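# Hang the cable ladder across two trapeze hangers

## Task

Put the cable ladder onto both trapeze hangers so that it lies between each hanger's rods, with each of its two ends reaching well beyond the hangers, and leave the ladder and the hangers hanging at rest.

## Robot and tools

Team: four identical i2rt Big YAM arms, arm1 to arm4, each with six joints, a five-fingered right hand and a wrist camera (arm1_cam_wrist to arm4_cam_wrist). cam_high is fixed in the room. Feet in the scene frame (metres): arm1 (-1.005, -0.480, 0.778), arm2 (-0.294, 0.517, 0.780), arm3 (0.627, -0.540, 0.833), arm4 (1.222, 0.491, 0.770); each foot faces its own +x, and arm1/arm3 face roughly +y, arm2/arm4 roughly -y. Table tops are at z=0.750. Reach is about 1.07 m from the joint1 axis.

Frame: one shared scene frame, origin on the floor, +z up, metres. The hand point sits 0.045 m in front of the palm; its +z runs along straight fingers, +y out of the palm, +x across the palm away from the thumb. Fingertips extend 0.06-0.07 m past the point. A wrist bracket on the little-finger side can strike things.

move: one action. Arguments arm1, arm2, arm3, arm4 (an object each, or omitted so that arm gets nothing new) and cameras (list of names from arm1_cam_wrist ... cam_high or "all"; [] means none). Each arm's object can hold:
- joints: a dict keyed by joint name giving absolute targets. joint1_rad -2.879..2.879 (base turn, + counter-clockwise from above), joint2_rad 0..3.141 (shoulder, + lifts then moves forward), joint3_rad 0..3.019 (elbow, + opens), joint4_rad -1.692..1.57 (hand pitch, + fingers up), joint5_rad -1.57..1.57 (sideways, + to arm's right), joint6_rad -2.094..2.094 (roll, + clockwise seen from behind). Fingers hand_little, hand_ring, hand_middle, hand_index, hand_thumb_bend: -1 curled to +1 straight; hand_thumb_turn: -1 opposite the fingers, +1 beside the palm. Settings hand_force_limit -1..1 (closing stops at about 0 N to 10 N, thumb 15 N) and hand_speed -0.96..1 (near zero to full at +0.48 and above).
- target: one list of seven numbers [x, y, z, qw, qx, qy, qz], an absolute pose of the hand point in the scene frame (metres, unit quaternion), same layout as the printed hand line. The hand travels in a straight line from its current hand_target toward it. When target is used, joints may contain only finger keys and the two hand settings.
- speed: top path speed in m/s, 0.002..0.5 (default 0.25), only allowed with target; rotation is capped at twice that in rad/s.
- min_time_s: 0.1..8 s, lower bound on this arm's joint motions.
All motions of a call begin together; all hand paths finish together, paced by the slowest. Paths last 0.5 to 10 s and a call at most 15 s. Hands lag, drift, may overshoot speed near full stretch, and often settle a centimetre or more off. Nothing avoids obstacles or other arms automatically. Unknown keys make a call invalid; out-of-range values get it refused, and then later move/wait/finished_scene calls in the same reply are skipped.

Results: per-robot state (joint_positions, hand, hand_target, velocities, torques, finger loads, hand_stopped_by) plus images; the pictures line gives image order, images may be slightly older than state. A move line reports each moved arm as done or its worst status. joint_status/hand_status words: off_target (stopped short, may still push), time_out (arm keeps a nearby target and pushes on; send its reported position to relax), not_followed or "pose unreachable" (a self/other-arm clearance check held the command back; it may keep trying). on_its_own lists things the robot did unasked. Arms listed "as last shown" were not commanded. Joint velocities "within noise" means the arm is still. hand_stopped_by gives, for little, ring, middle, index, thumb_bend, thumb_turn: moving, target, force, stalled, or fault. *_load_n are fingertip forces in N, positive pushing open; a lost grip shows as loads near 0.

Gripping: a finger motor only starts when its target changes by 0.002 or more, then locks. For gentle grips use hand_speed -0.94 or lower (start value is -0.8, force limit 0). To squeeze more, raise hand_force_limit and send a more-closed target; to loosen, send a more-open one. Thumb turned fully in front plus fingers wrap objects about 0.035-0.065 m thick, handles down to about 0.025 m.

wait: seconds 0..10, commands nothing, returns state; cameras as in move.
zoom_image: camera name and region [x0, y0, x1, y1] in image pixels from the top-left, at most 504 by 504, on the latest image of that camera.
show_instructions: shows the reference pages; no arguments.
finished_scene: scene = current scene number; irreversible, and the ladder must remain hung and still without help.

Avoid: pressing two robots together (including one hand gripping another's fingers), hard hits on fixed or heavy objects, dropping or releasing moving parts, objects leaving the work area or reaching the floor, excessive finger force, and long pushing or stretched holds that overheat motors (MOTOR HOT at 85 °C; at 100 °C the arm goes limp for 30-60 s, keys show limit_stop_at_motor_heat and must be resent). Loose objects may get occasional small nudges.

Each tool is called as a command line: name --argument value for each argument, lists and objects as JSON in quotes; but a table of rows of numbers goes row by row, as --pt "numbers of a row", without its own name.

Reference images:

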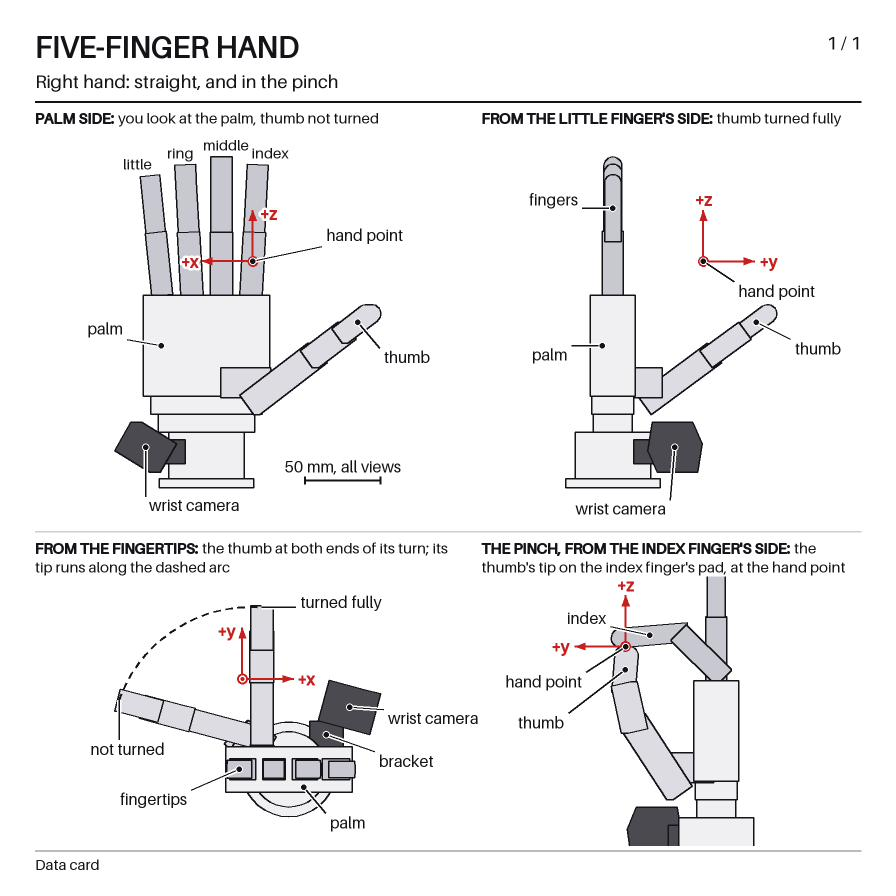

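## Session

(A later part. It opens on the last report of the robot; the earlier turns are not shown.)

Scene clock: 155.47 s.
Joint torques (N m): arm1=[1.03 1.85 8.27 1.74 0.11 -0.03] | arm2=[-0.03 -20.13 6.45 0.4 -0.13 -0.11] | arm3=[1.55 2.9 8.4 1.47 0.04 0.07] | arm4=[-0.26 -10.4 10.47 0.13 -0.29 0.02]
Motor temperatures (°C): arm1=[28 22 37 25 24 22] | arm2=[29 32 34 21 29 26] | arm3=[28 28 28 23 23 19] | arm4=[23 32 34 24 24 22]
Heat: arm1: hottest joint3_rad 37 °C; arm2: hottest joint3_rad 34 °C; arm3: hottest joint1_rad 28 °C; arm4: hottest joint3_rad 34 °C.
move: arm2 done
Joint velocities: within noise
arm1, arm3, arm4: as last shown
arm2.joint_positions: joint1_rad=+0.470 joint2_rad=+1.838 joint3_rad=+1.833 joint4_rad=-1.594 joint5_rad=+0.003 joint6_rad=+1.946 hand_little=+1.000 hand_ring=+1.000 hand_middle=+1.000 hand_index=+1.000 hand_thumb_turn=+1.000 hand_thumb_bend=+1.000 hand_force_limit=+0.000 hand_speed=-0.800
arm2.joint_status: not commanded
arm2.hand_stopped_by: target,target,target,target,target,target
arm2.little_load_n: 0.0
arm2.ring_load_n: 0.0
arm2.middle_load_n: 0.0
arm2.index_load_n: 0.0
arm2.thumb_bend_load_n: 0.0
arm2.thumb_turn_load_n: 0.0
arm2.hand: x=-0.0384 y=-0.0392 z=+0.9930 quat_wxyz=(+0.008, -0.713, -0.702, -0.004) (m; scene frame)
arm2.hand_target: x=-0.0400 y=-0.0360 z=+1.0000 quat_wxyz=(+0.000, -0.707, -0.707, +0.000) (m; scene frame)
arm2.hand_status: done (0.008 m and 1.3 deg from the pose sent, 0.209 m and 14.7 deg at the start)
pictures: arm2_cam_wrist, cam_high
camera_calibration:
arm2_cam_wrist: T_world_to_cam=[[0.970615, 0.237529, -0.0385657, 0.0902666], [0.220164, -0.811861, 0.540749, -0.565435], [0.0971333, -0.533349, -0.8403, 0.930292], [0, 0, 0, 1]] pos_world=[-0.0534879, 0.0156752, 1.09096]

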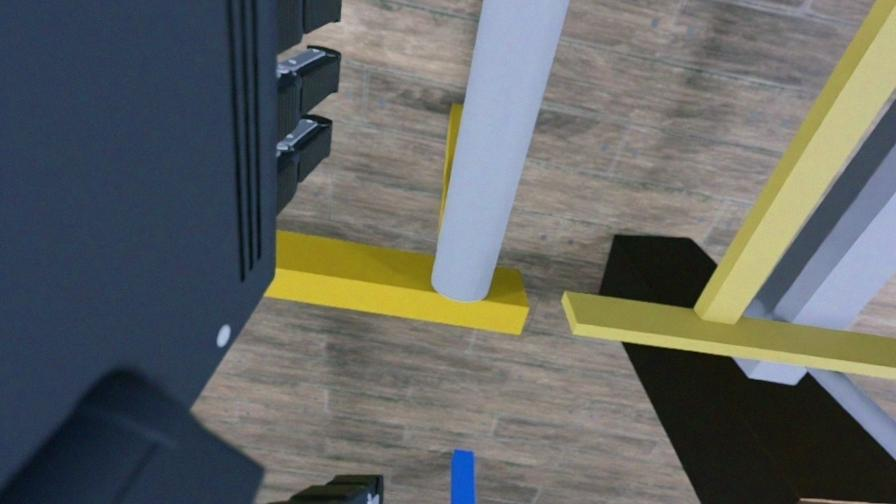

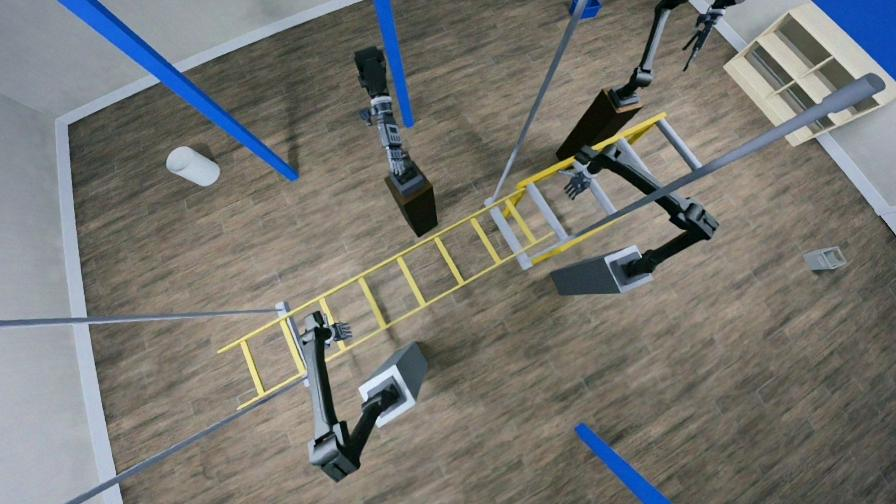

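move --arm4 '{"target": [1.315, 0.045, 0.98, 0, 0.7071, 0.7071, 0], "speed": 0.12}' --arm2 '{"target": [-0.04, 0.02, 1.08, 0, 0.7071, 0.7071, 0], "speed": 0.2}'

move --arm4 '{"target": [1.24, 0.06, 1.08, 0, 0.7071, 0.7071, 0], "speed": 0.25}' --cameras '["arm4_cam_wrist", "cam_high", "arm2_cam_wrist"]'

zoom_image --camera "cam_high" --region '[260, 280, 350, 390]'

zoom_image --camera "cam_high" --region '[480, 190, 580, 290]'

Scene clock: 157.90 s.
Joint torques (N m): arm1=[0.73 1.85 8.14 1.78 0.11 -0.01] | arm2=[1.79 -16.44 6.89 -0.24 -0.24 0.23] | arm3=[1.55 2.9 8.42 1.47 0.04 0.07] | arm4=[-0.21 -13.1 11.26 -0.51 -0.28 0.04]
Motor temperatures (°C): arm1=[28 22 37 25 24 22] | arm2=[29 32 34 21 28 26] | arm3=[28 28 28 23 23 19] | arm4=[23 32 34 24 24 22]
Heat: arm1: hottest joint3_rad 37 °C; arm2: hottest joint3_rad 34 °C; arm3: hottest joint1_rad 28 °C; arm4: hottest joint3_rad 34 °C.
move: arm2 off_target; arm4 off_target
Joint velocities: within noise
arm1, arm3: as last shown
arm2.joint_positions: joint1_rad=+0.496 joint2_rad=+1.679 joint3_rad=+1.833 joint4_rad=-1.700 joint5_rad=+0.003 joint6_rad=+1.950 hand_little=+1.000 hand_ring=+1.000 hand_middle=+1.000 hand_index=+1.000 hand_thumb_turn=+1.000 hand_thumb_bend=+1.000 hand_force_limit=+0.000 hand_speed=-0.800
arm2.joint_status: not commanded
arm2.hand_stopped_by: target,target,target,target,target,target
arm2.little_load_n: 0.0
arm2.ring_load_n: -0.5
arm2.middle_load_n: 0.0
arm2.index_load_n: 0.0
arm2.thumb_bend_load_n: 0.0
arm2.thumb_turn_load_n: 0.0
arm2.hand: x=-0.0430 y=+0.0119 z=+1.0776 quat_wxyz=(-0.016, -0.705, -0.709, +0.007) (m; scene frame)
arm2.hand_target: x=-0.0401 y=+0.0199 z=+1.0795 quat_wxyz=(-0.014, -0.707, -0.707, +0.005) (m; scene frame)
arm2.hand_status: off_target (0.009 m and 2.1 deg from the pose sent, 0.105 m and 1.4 deg at the start; a joint's target at an end of its range on 29 of 54 steps)
arm4.joint_positions: joint1_rad=-0.023 joint2_rad=+1.436 joint3_rad=+1.284 joint4_rad=-1.466 joint5_rad=+0.005 joint6_rad=+1.661 hand_little=+1.000 hand_ring=+1.000 hand_middle=+1.000 hand_index=+1.000 hand_thumb_turn=+1.000 hand_thumb_bend=+1.000 hand_force_limit=-0.600 hand_speed=+0.000
arm4.joint_status: not commanded
arm4.hand_stopped_by: target,target,target,target,target,target
arm4.little_load_n: 0.0
arm4.ring_load_n: 0.0
arm4.middle_load_n: 0.0
arm4.index_load_n: 0.5
arm4.thumb_bend_load_n: 0.0
arm4.thumb_turn_load_n: 0.0
arm4.hand: x=+1.3158 y=+0.0588 z=+0.9569 quat_wxyz=(+0.020, -0.707, -0.706, -0.013) (m; scene frame)
arm4.hand_target: x=+1.3149 y=+0.0459 z=+0.9800 quat_wxyz=(+0.000, -0.707, -0.707, +0.000) (m; scene frame)
arm4.hand_status: off_target (0.027 m and 2.7 deg from the pose sent, 0.132 m and 1.7 deg at the start)
pictures: none

Scene clock: 159.40 s.
Joint torques (N m): arm1=[0.79 1.79 8.14 1.8 0.06 0] | arm2=[2.14 -16.67 6.87 -0.23 -0.2 0.24] | arm3=[1.55 2.9 8.38 1.48 0.05 0.06] | arm4=[-0.44 -11.22 11.26 -0.36 -0.3 0.03]
Motor temperatures (°C): arm1=[28 22 37 25 24 22] | arm2=[29 32 34 21 28 26] | arm3=[28 28 28 23 23 19] | arm4=[23 32 34 24 24 22]
Heat: arm1: hottest joint3_rad 37 °C; arm2: hottest joint3_rad 34 °C; arm3: hottest joint1_rad 28 °C; arm4: hottest joint3_rad 34 °C.
move: arm4 off_target
Joint velocities: within noise
arm1.joint_positions: joint1_rad=-0.444 joint2_rad=+0.649 joint3_rad=+1.320 joint4_rad=-1.533 joint5_rad=+0.043 joint6_rad=-1.031 hand_little=+1.000 hand_ring=+1.000 hand_middle=+1.000 hand_index=+1.000 hand_thumb_turn=+1.000 hand_thumb_bend=+1.000 hand_force_limit=+0.000 hand_speed=-0.800
arm1.joint_status: not commanded
arm1.hand_stopped_by: target,target,target,target,target,target
arm1.little_load_n: 0.0
arm1.ring_load_n: 0.0
arm1.middle_load_n: 0.0
arm1.index_load_n: 0.0
arm1.thumb_bend_load_n: 0.0
arm1.thumb_turn_load_n: 0.0
arm1.hand: x=-0.8577 y=-0.3491 z=+1.1884 quat_wxyz=(-0.223, +0.919, +0.190, +0.265) (m; scene frame)
arm1.hand_target: x=-0.8576 y=-0.3490 z=+1.1955 quat_wxyz=(-0.229, +0.916, +0.189, +0.271) (m; scene frame)
arm1.hand_status: not commanded
arm2: as last shown
arm2.ring_load_n: 0.0
arm2.hand_target: x=-0.0401 y=+0.0200 z=+1.0795 quat_wxyz=(-0.014, -0.707, -0.707, +0.005) (m; scene frame)
arm3.joint_positions: joint1_rad=-0.222 joint2_rad=+0.623 joint3_rad=+1.430 joint4_rad=-1.351 joint5_rad=+0.129 joint6_rad=-1.048 hand_little=+1.000 hand_ring=+1.000 hand_middle=+1.000 hand_index=+1.000 hand_thumb_turn=+1.000 hand_thumb_bend=+1.000 hand_force_limit=+0.000 hand_speed=-0.800
arm3.joint_status: not commanded
arm3.hand_stopped_by: target,target,target,target,target,target
arm3.little_load_n: 0.0
arm3.ring_load_n: 0.0
arm3.middle_load_n: 0.0
arm3.index_load_n: 0.0
arm3.thumb_bend_load_n: 0.0
arm3.thumb_turn_load_n: 0.0
arm3.hand: x=+0.7044 y=-0.3359 z=+1.3329 quat_wxyz=(-0.382, +0.785, +0.373, +0.315) (m; scene frame)
arm3.hand_target: x=+0.7042 y=-0.3375 z=+1.3413 quat_wxyz=(-0.390, +0.780, +0.370, +0.320) (m; scene frame)
arm3.hand_status: not commanded
arm4.joint_positions: joint1_rad=-0.212 joint2_rad=+1.364 joint3_rad=+1.477 joint4_rad=-1.670 joint5_rad=-0.003 joint6_rad=+1.475 hand_little=+1.000 hand_ring=+1.000 hand_middle=+1.000 hand_index=+1.000 hand_thumb_turn=+1.000 hand_thumb_bend=+1.000 hand_force_limit=-0.600 hand_speed=+0.000
arm4.joint_status: not commanded
arm4.hand_stopped_by: target,target,target,target,target,target
arm4.little_load_n: 0.0
arm4.ring_load_n: 0.0
arm4.middle_load_n: 0.0
arm4.index_load_n: 0.0
arm4.thumb_bend_load_n: 0.0
arm4.thumb_turn_load_n: 0.0
arm4.hand: x=+1.2425 y=+0.0683 z=+1.0602 quat_wxyz=(-0.006, -0.709, -0.706, +0.004) (m; scene frame)
arm4.hand_target: x=+1.2401 y=+0.0606 z=+1.0792 quat_wxyz=(-0.019, -0.707, -0.707, +0.018) (m; scene frame)
arm4.hand_status: off_target (0.022 m and 0.9 deg from the pose sent, 0.145 m and 2.7 deg at the start; a joint's target at an end of its range on 30 of 45 steps)
pictures: arm2_cam_wrist, arm4_cam_wrist, cam_high
camera_calibration:
arm2_cam_wrist: T_world_to_cam=[[0.966055, 0.25631, -0.0323075, 0.0786354], [0.226292, -0.779246, 0.584438, -0.615845], [0.124622, -0.57191, -0.810795, 0.998892], [0, 0, 0, 1]] pos_world=[-0.061089, 0.0712263, 1.17236]
arm4_cam_wrist: T_world_to_cam=[[0.966406, 0.252573, -0.0475965, -1.16093], [0.240156, -0.821412, 0.517307, -0.792679], [0.0915616, -0.51136, -0.854475, 0.940899], [0, 0, 0, 1]] pos_world=[1.22614, 0.123241, 1.15878]

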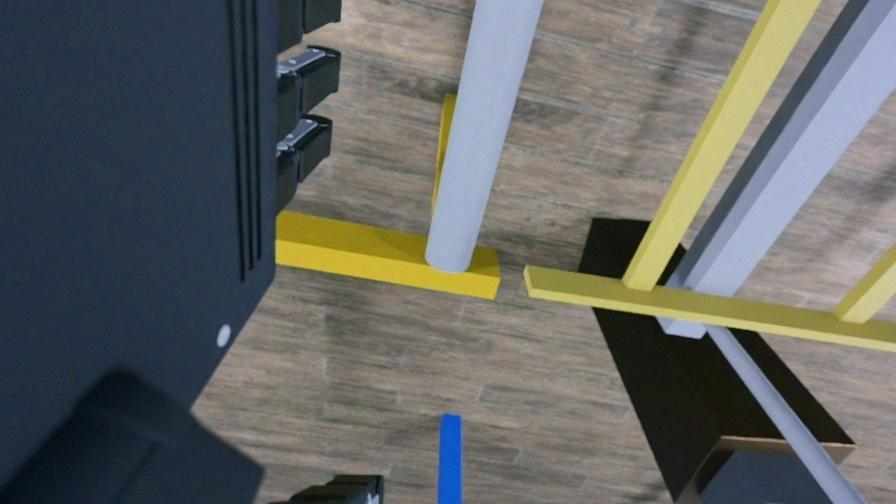

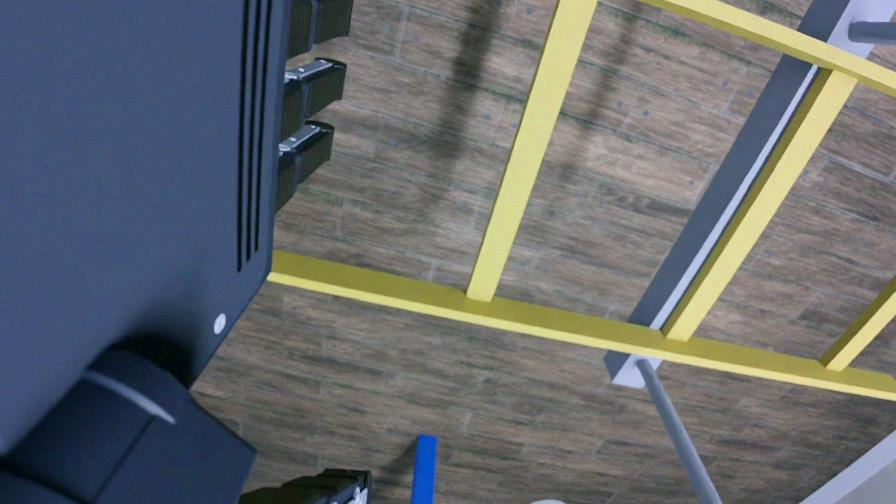

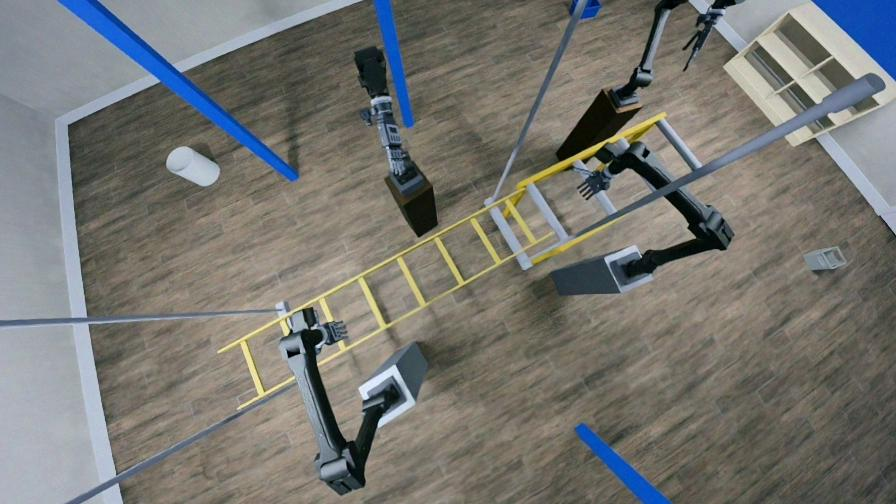

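Scaled by 4.582 from the camera's 896x504 image, which has a finer 1280x720 frame.

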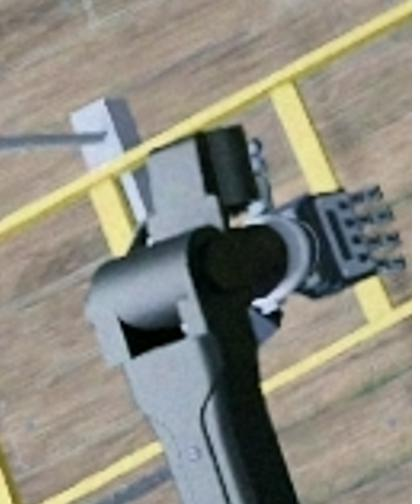

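Scaled by 5.040 from the camera's 896x504 image, which has a finer 1280x720 frame.

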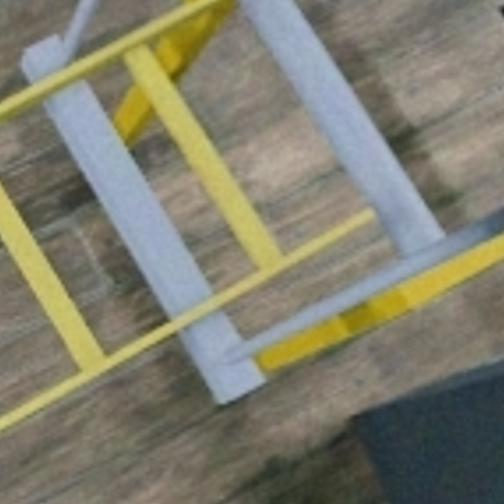

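wait --seconds 1.5 --cameras '["arm2_cam_wrist", "arm4_cam_wrist", "cam_high"]'

zoom_image --camera "arm4_cam_wrist" --region '[560, 0, 896, 420]'

zoom_image --camera "arm2_cam_wrist" --region '[400, 180, 720, 340]'

Scene clock: 161.47 s.
Joint torques (N m): arm1=[0.91 1.73 8.35 1.78 0.08 -0.02] | arm2=[1.32 -16.62 6.95 -0.4 -0.25 0.21] | arm3=[1.55 2.9 8.39 1.47 0.04 0.06] | arm4=[-0.26 -11.16 11.28 -0.35 -0.31 0.03]
Motor temperatures (°C): arm1=[28 22 37 25 24 22] | arm2=[29 32 33 21 28 26] | arm3=[28 28 28 23 23 19] | arm4=[23 32 34 24 23 22]
Heat: arm1: hottest joint3_rad 37 °C; arm2: hottest joint3_rad 33 °C; arm3: hottest joint1_rad 28 °C; arm4: hottest joint3_rad 34 °C.
Joint velocities: within noise
arm1.joint_positions: joint1_rad=-0.444 joint2_rad=+0.649 joint3_rad=+1.320 joint4_rad=-1.533 joint5_rad=+0.043 joint6_rad=-1.031 hand_little=+1.000 hand_ring=+1.000 hand_middle=+1.000 hand_index=+1.000 hand_thumb_turn=+1.000 hand_thumb_bend=+1.000 hand_force_limit=+0.000 hand_speed=-0.800
arm1.joint_status: not commanded
arm1.hand_stopped_by: target,target,target,target,target,target
arm1.little_load_n: 0.0
arm1.ring_load_n: 0.0
arm1.middle_load_n: 0.0
arm1.index_load_n: 0.0
arm1.thumb_bend_load_n: 0.0
arm1.thumb_turn_load_n: 0.0
arm1.hand: x=-0.8577 y=-0.3491 z=+1.1884 quat_wxyz=(-0.223, +0.919, +0.190, +0.265) (m; scene frame)
arm1.hand_target: x=-0.8576 y=-0.3490 z=+1.1955 quat_wxyz=(-0.229, +0.916, +0.189, +0.271) (m; scene frame)
arm1.hand_status: not commanded
arm2.joint_positions: joint1_rad=+0.496 joint2_rad=+1.679 joint3_rad=+1.833 joint4_rad=-1.700 joint5_rad=+0.003 joint6_rad=+1.950 hand_little=+1.000 hand_ring=+1.000 hand_middle=+1.000 hand_index=+1.000 hand_thumb_turn=+1.000 hand_thumb_bend=+1.000 hand_force_limit=+0.000 hand_speed=-0.800
arm2.joint_status: not commanded
arm2.hand_stopped_by: target,target,target,target,target,target
arm2.little_load_n: 0.0
arm2.ring_load_n: 0.0
arm2.middle_load_n: 0.0
arm2.index_load_n: 0.0
arm2.thumb_bend_load_n: 0.0
arm2.thumb_turn_load_n: 0.0
arm2.hand: x=-0.0430 y=+0.0119 z=+1.0776 quat_wxyz=(-0.016, -0.705, -0.709, +0.007) (m; scene frame)
arm2.hand_target: x=-0.0401 y=+0.0200 z=+1.0795 quat_wxyz=(-0.014, -0.707, -0.707, +0.005) (m; scene frame)
arm2.hand_status: not commanded
arm3.joint_positions: joint1_rad=-0.222 joint2_rad=+0.623 joint3_rad=+1.430 joint4_rad=-1.351 joint5_rad=+0.129 joint6_rad=-1.048 hand_little=+1.000 hand_ring=+1.000 hand_middle=+1.000 hand_index=+1.000 hand_thumb_turn=+1.000 hand_thumb_bend=+1.000 hand_force_limit=+0.000 hand_speed=-0.800
arm3.joint_status: not commanded
arm3.hand_stopped_by: target,target,target,target,target,target
arm3.little_load_n: 0.0
arm3.ring_load_n: 0.0
arm3.middle_load_n: 0.0
arm3.index_load_n: 0.0
arm3.thumb_bend_load_n: -0.5
arm3.thumb_turn_load_n: 0.0
arm3.hand: x=+0.7044 y=-0.3359 z=+1.3329 quat_wxyz=(-0.382, +0.785, +0.373, +0.315) (m; scene frame)
arm3.hand_target: x=+0.7042 y=-0.3375 z=+1.3413 quat_wxyz=(-0.390, +0.780, +0.370, +0.320) (m; scene frame)
arm3.hand_status: not commanded
arm4.joint_positions: joint1_rad=-0.212 joint2_rad=+1.364 joint3_rad=+1.477 joint4_rad=-1.670 joint5_rad=-0.003 joint6_rad=+1.474 hand_little=+1.000 hand_ring=+1.000 hand_middle=+1.000 hand_index=+1.000 hand_thumb_turn=+1.000 hand_thumb_bend=+1.000 hand_force_limit=-0.600 hand_speed=+0.000
arm4.joint_status: not commanded
arm4.hand_stopped_by: target,target,target,target,target,target
arm4.little_load_n: 0.0
arm4.ring_load_n: 0.0
arm4.middle_load_n: 0.0
arm4.index_load_n: 0.0
arm4.thumb_bend_load_n: 0.0
arm4.thumb_turn_load_n: 0.0
arm4.hand: x=+1.2426 y=+0.0684 z=+1.0602 quat_wxyz=(-0.006, -0.708, -0.706, +0.004) (m; scene frame)
arm4.hand_target: x=+1.2401 y=+0.0606 z=+1.0792 quat_wxyz=(-0.019, -0.707, -0.707, +0.018) (m; scene frame)
arm4.hand_status: off_target (0.022 m and 0.8 deg from the pose sent, 0.145 m and 2.7 deg at the start; a joint's target at an end of its range on 30 of 45 steps)
wait: 1.50 s; at rest from the start
pictures: arm2_cam_wrist, arm4_cam_wrist, cam_high
camera_calibration:
arm2_cam_wrist: T_world_to_cam=[[0.966055, 0.25631, -0.0323075, 0.0786354], [0.226292, -0.779246, 0.584438, -0.615845], [0.124622, -0.57191, -0.810795, 0.998892], [0, 0, 0, 1]] pos_world=[-0.061089, 0.0712263, 1.17236]
arm4_cam_wrist: T_world_to_cam=[[0.966217, 0.253302, -0.0475793, -1.1608], [0.240768, -0.821238, 0.5173, -0.793442], [0.0919593, -0.51128, -0.85448, 0.940408], [0, 0, 0, 1]] pos_world=[1.22614, 0.123241, 1.15878]

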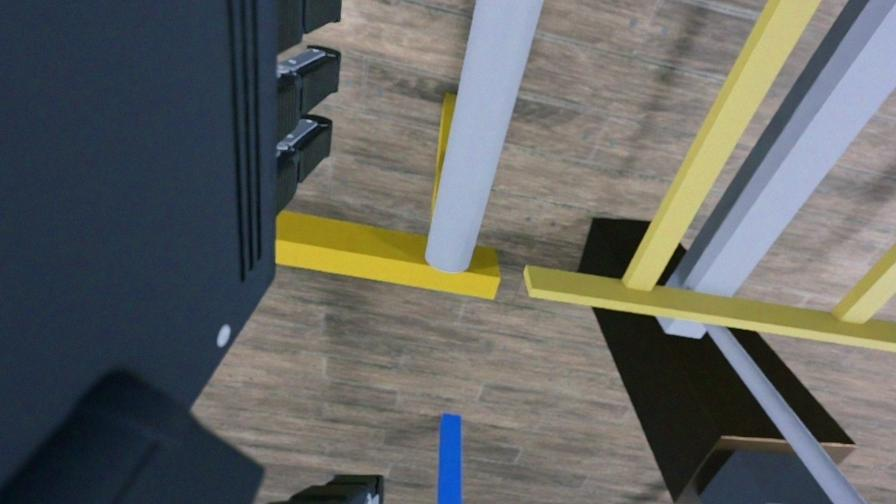

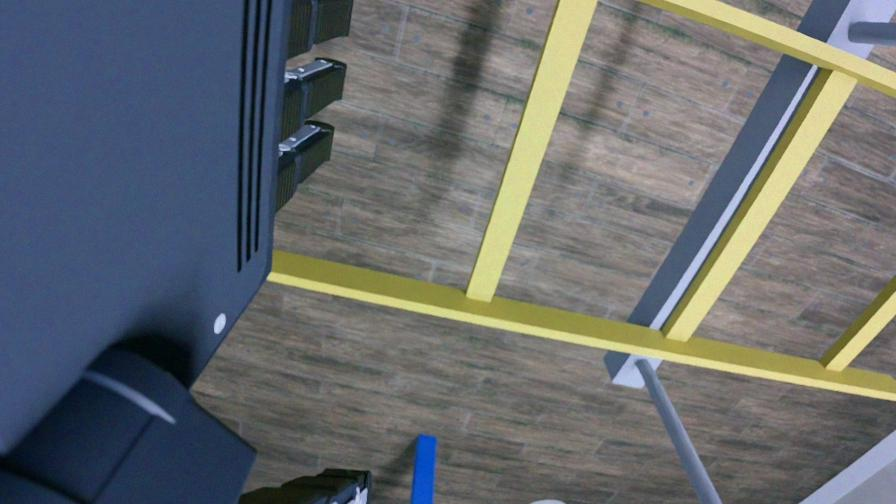

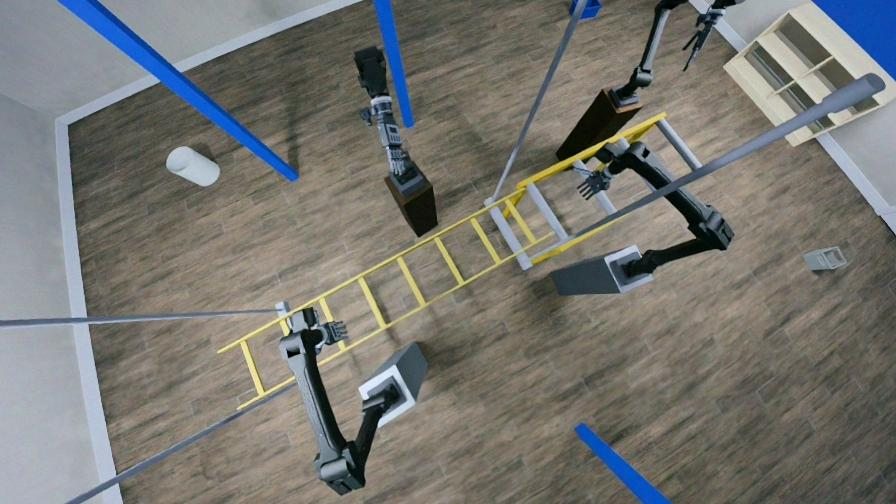

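Scaled by 1.200 from the camera's 896x504 image, which has a finer 1280x720 frame.

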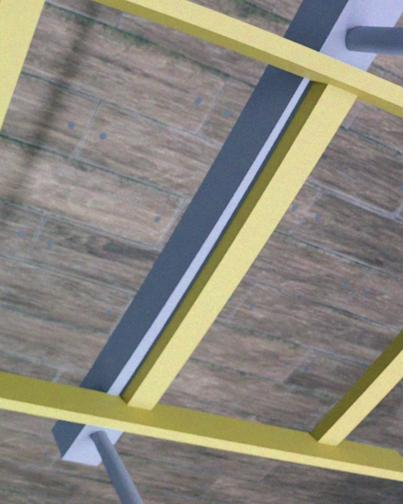

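Scaled by 1.575 from the camera's 896x504 image, which has a finer 1280x720 frame.

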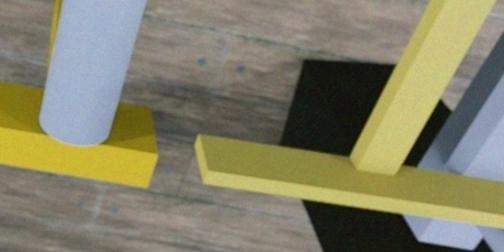

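finished_scene --scene 2

The scene is finished: the task was done.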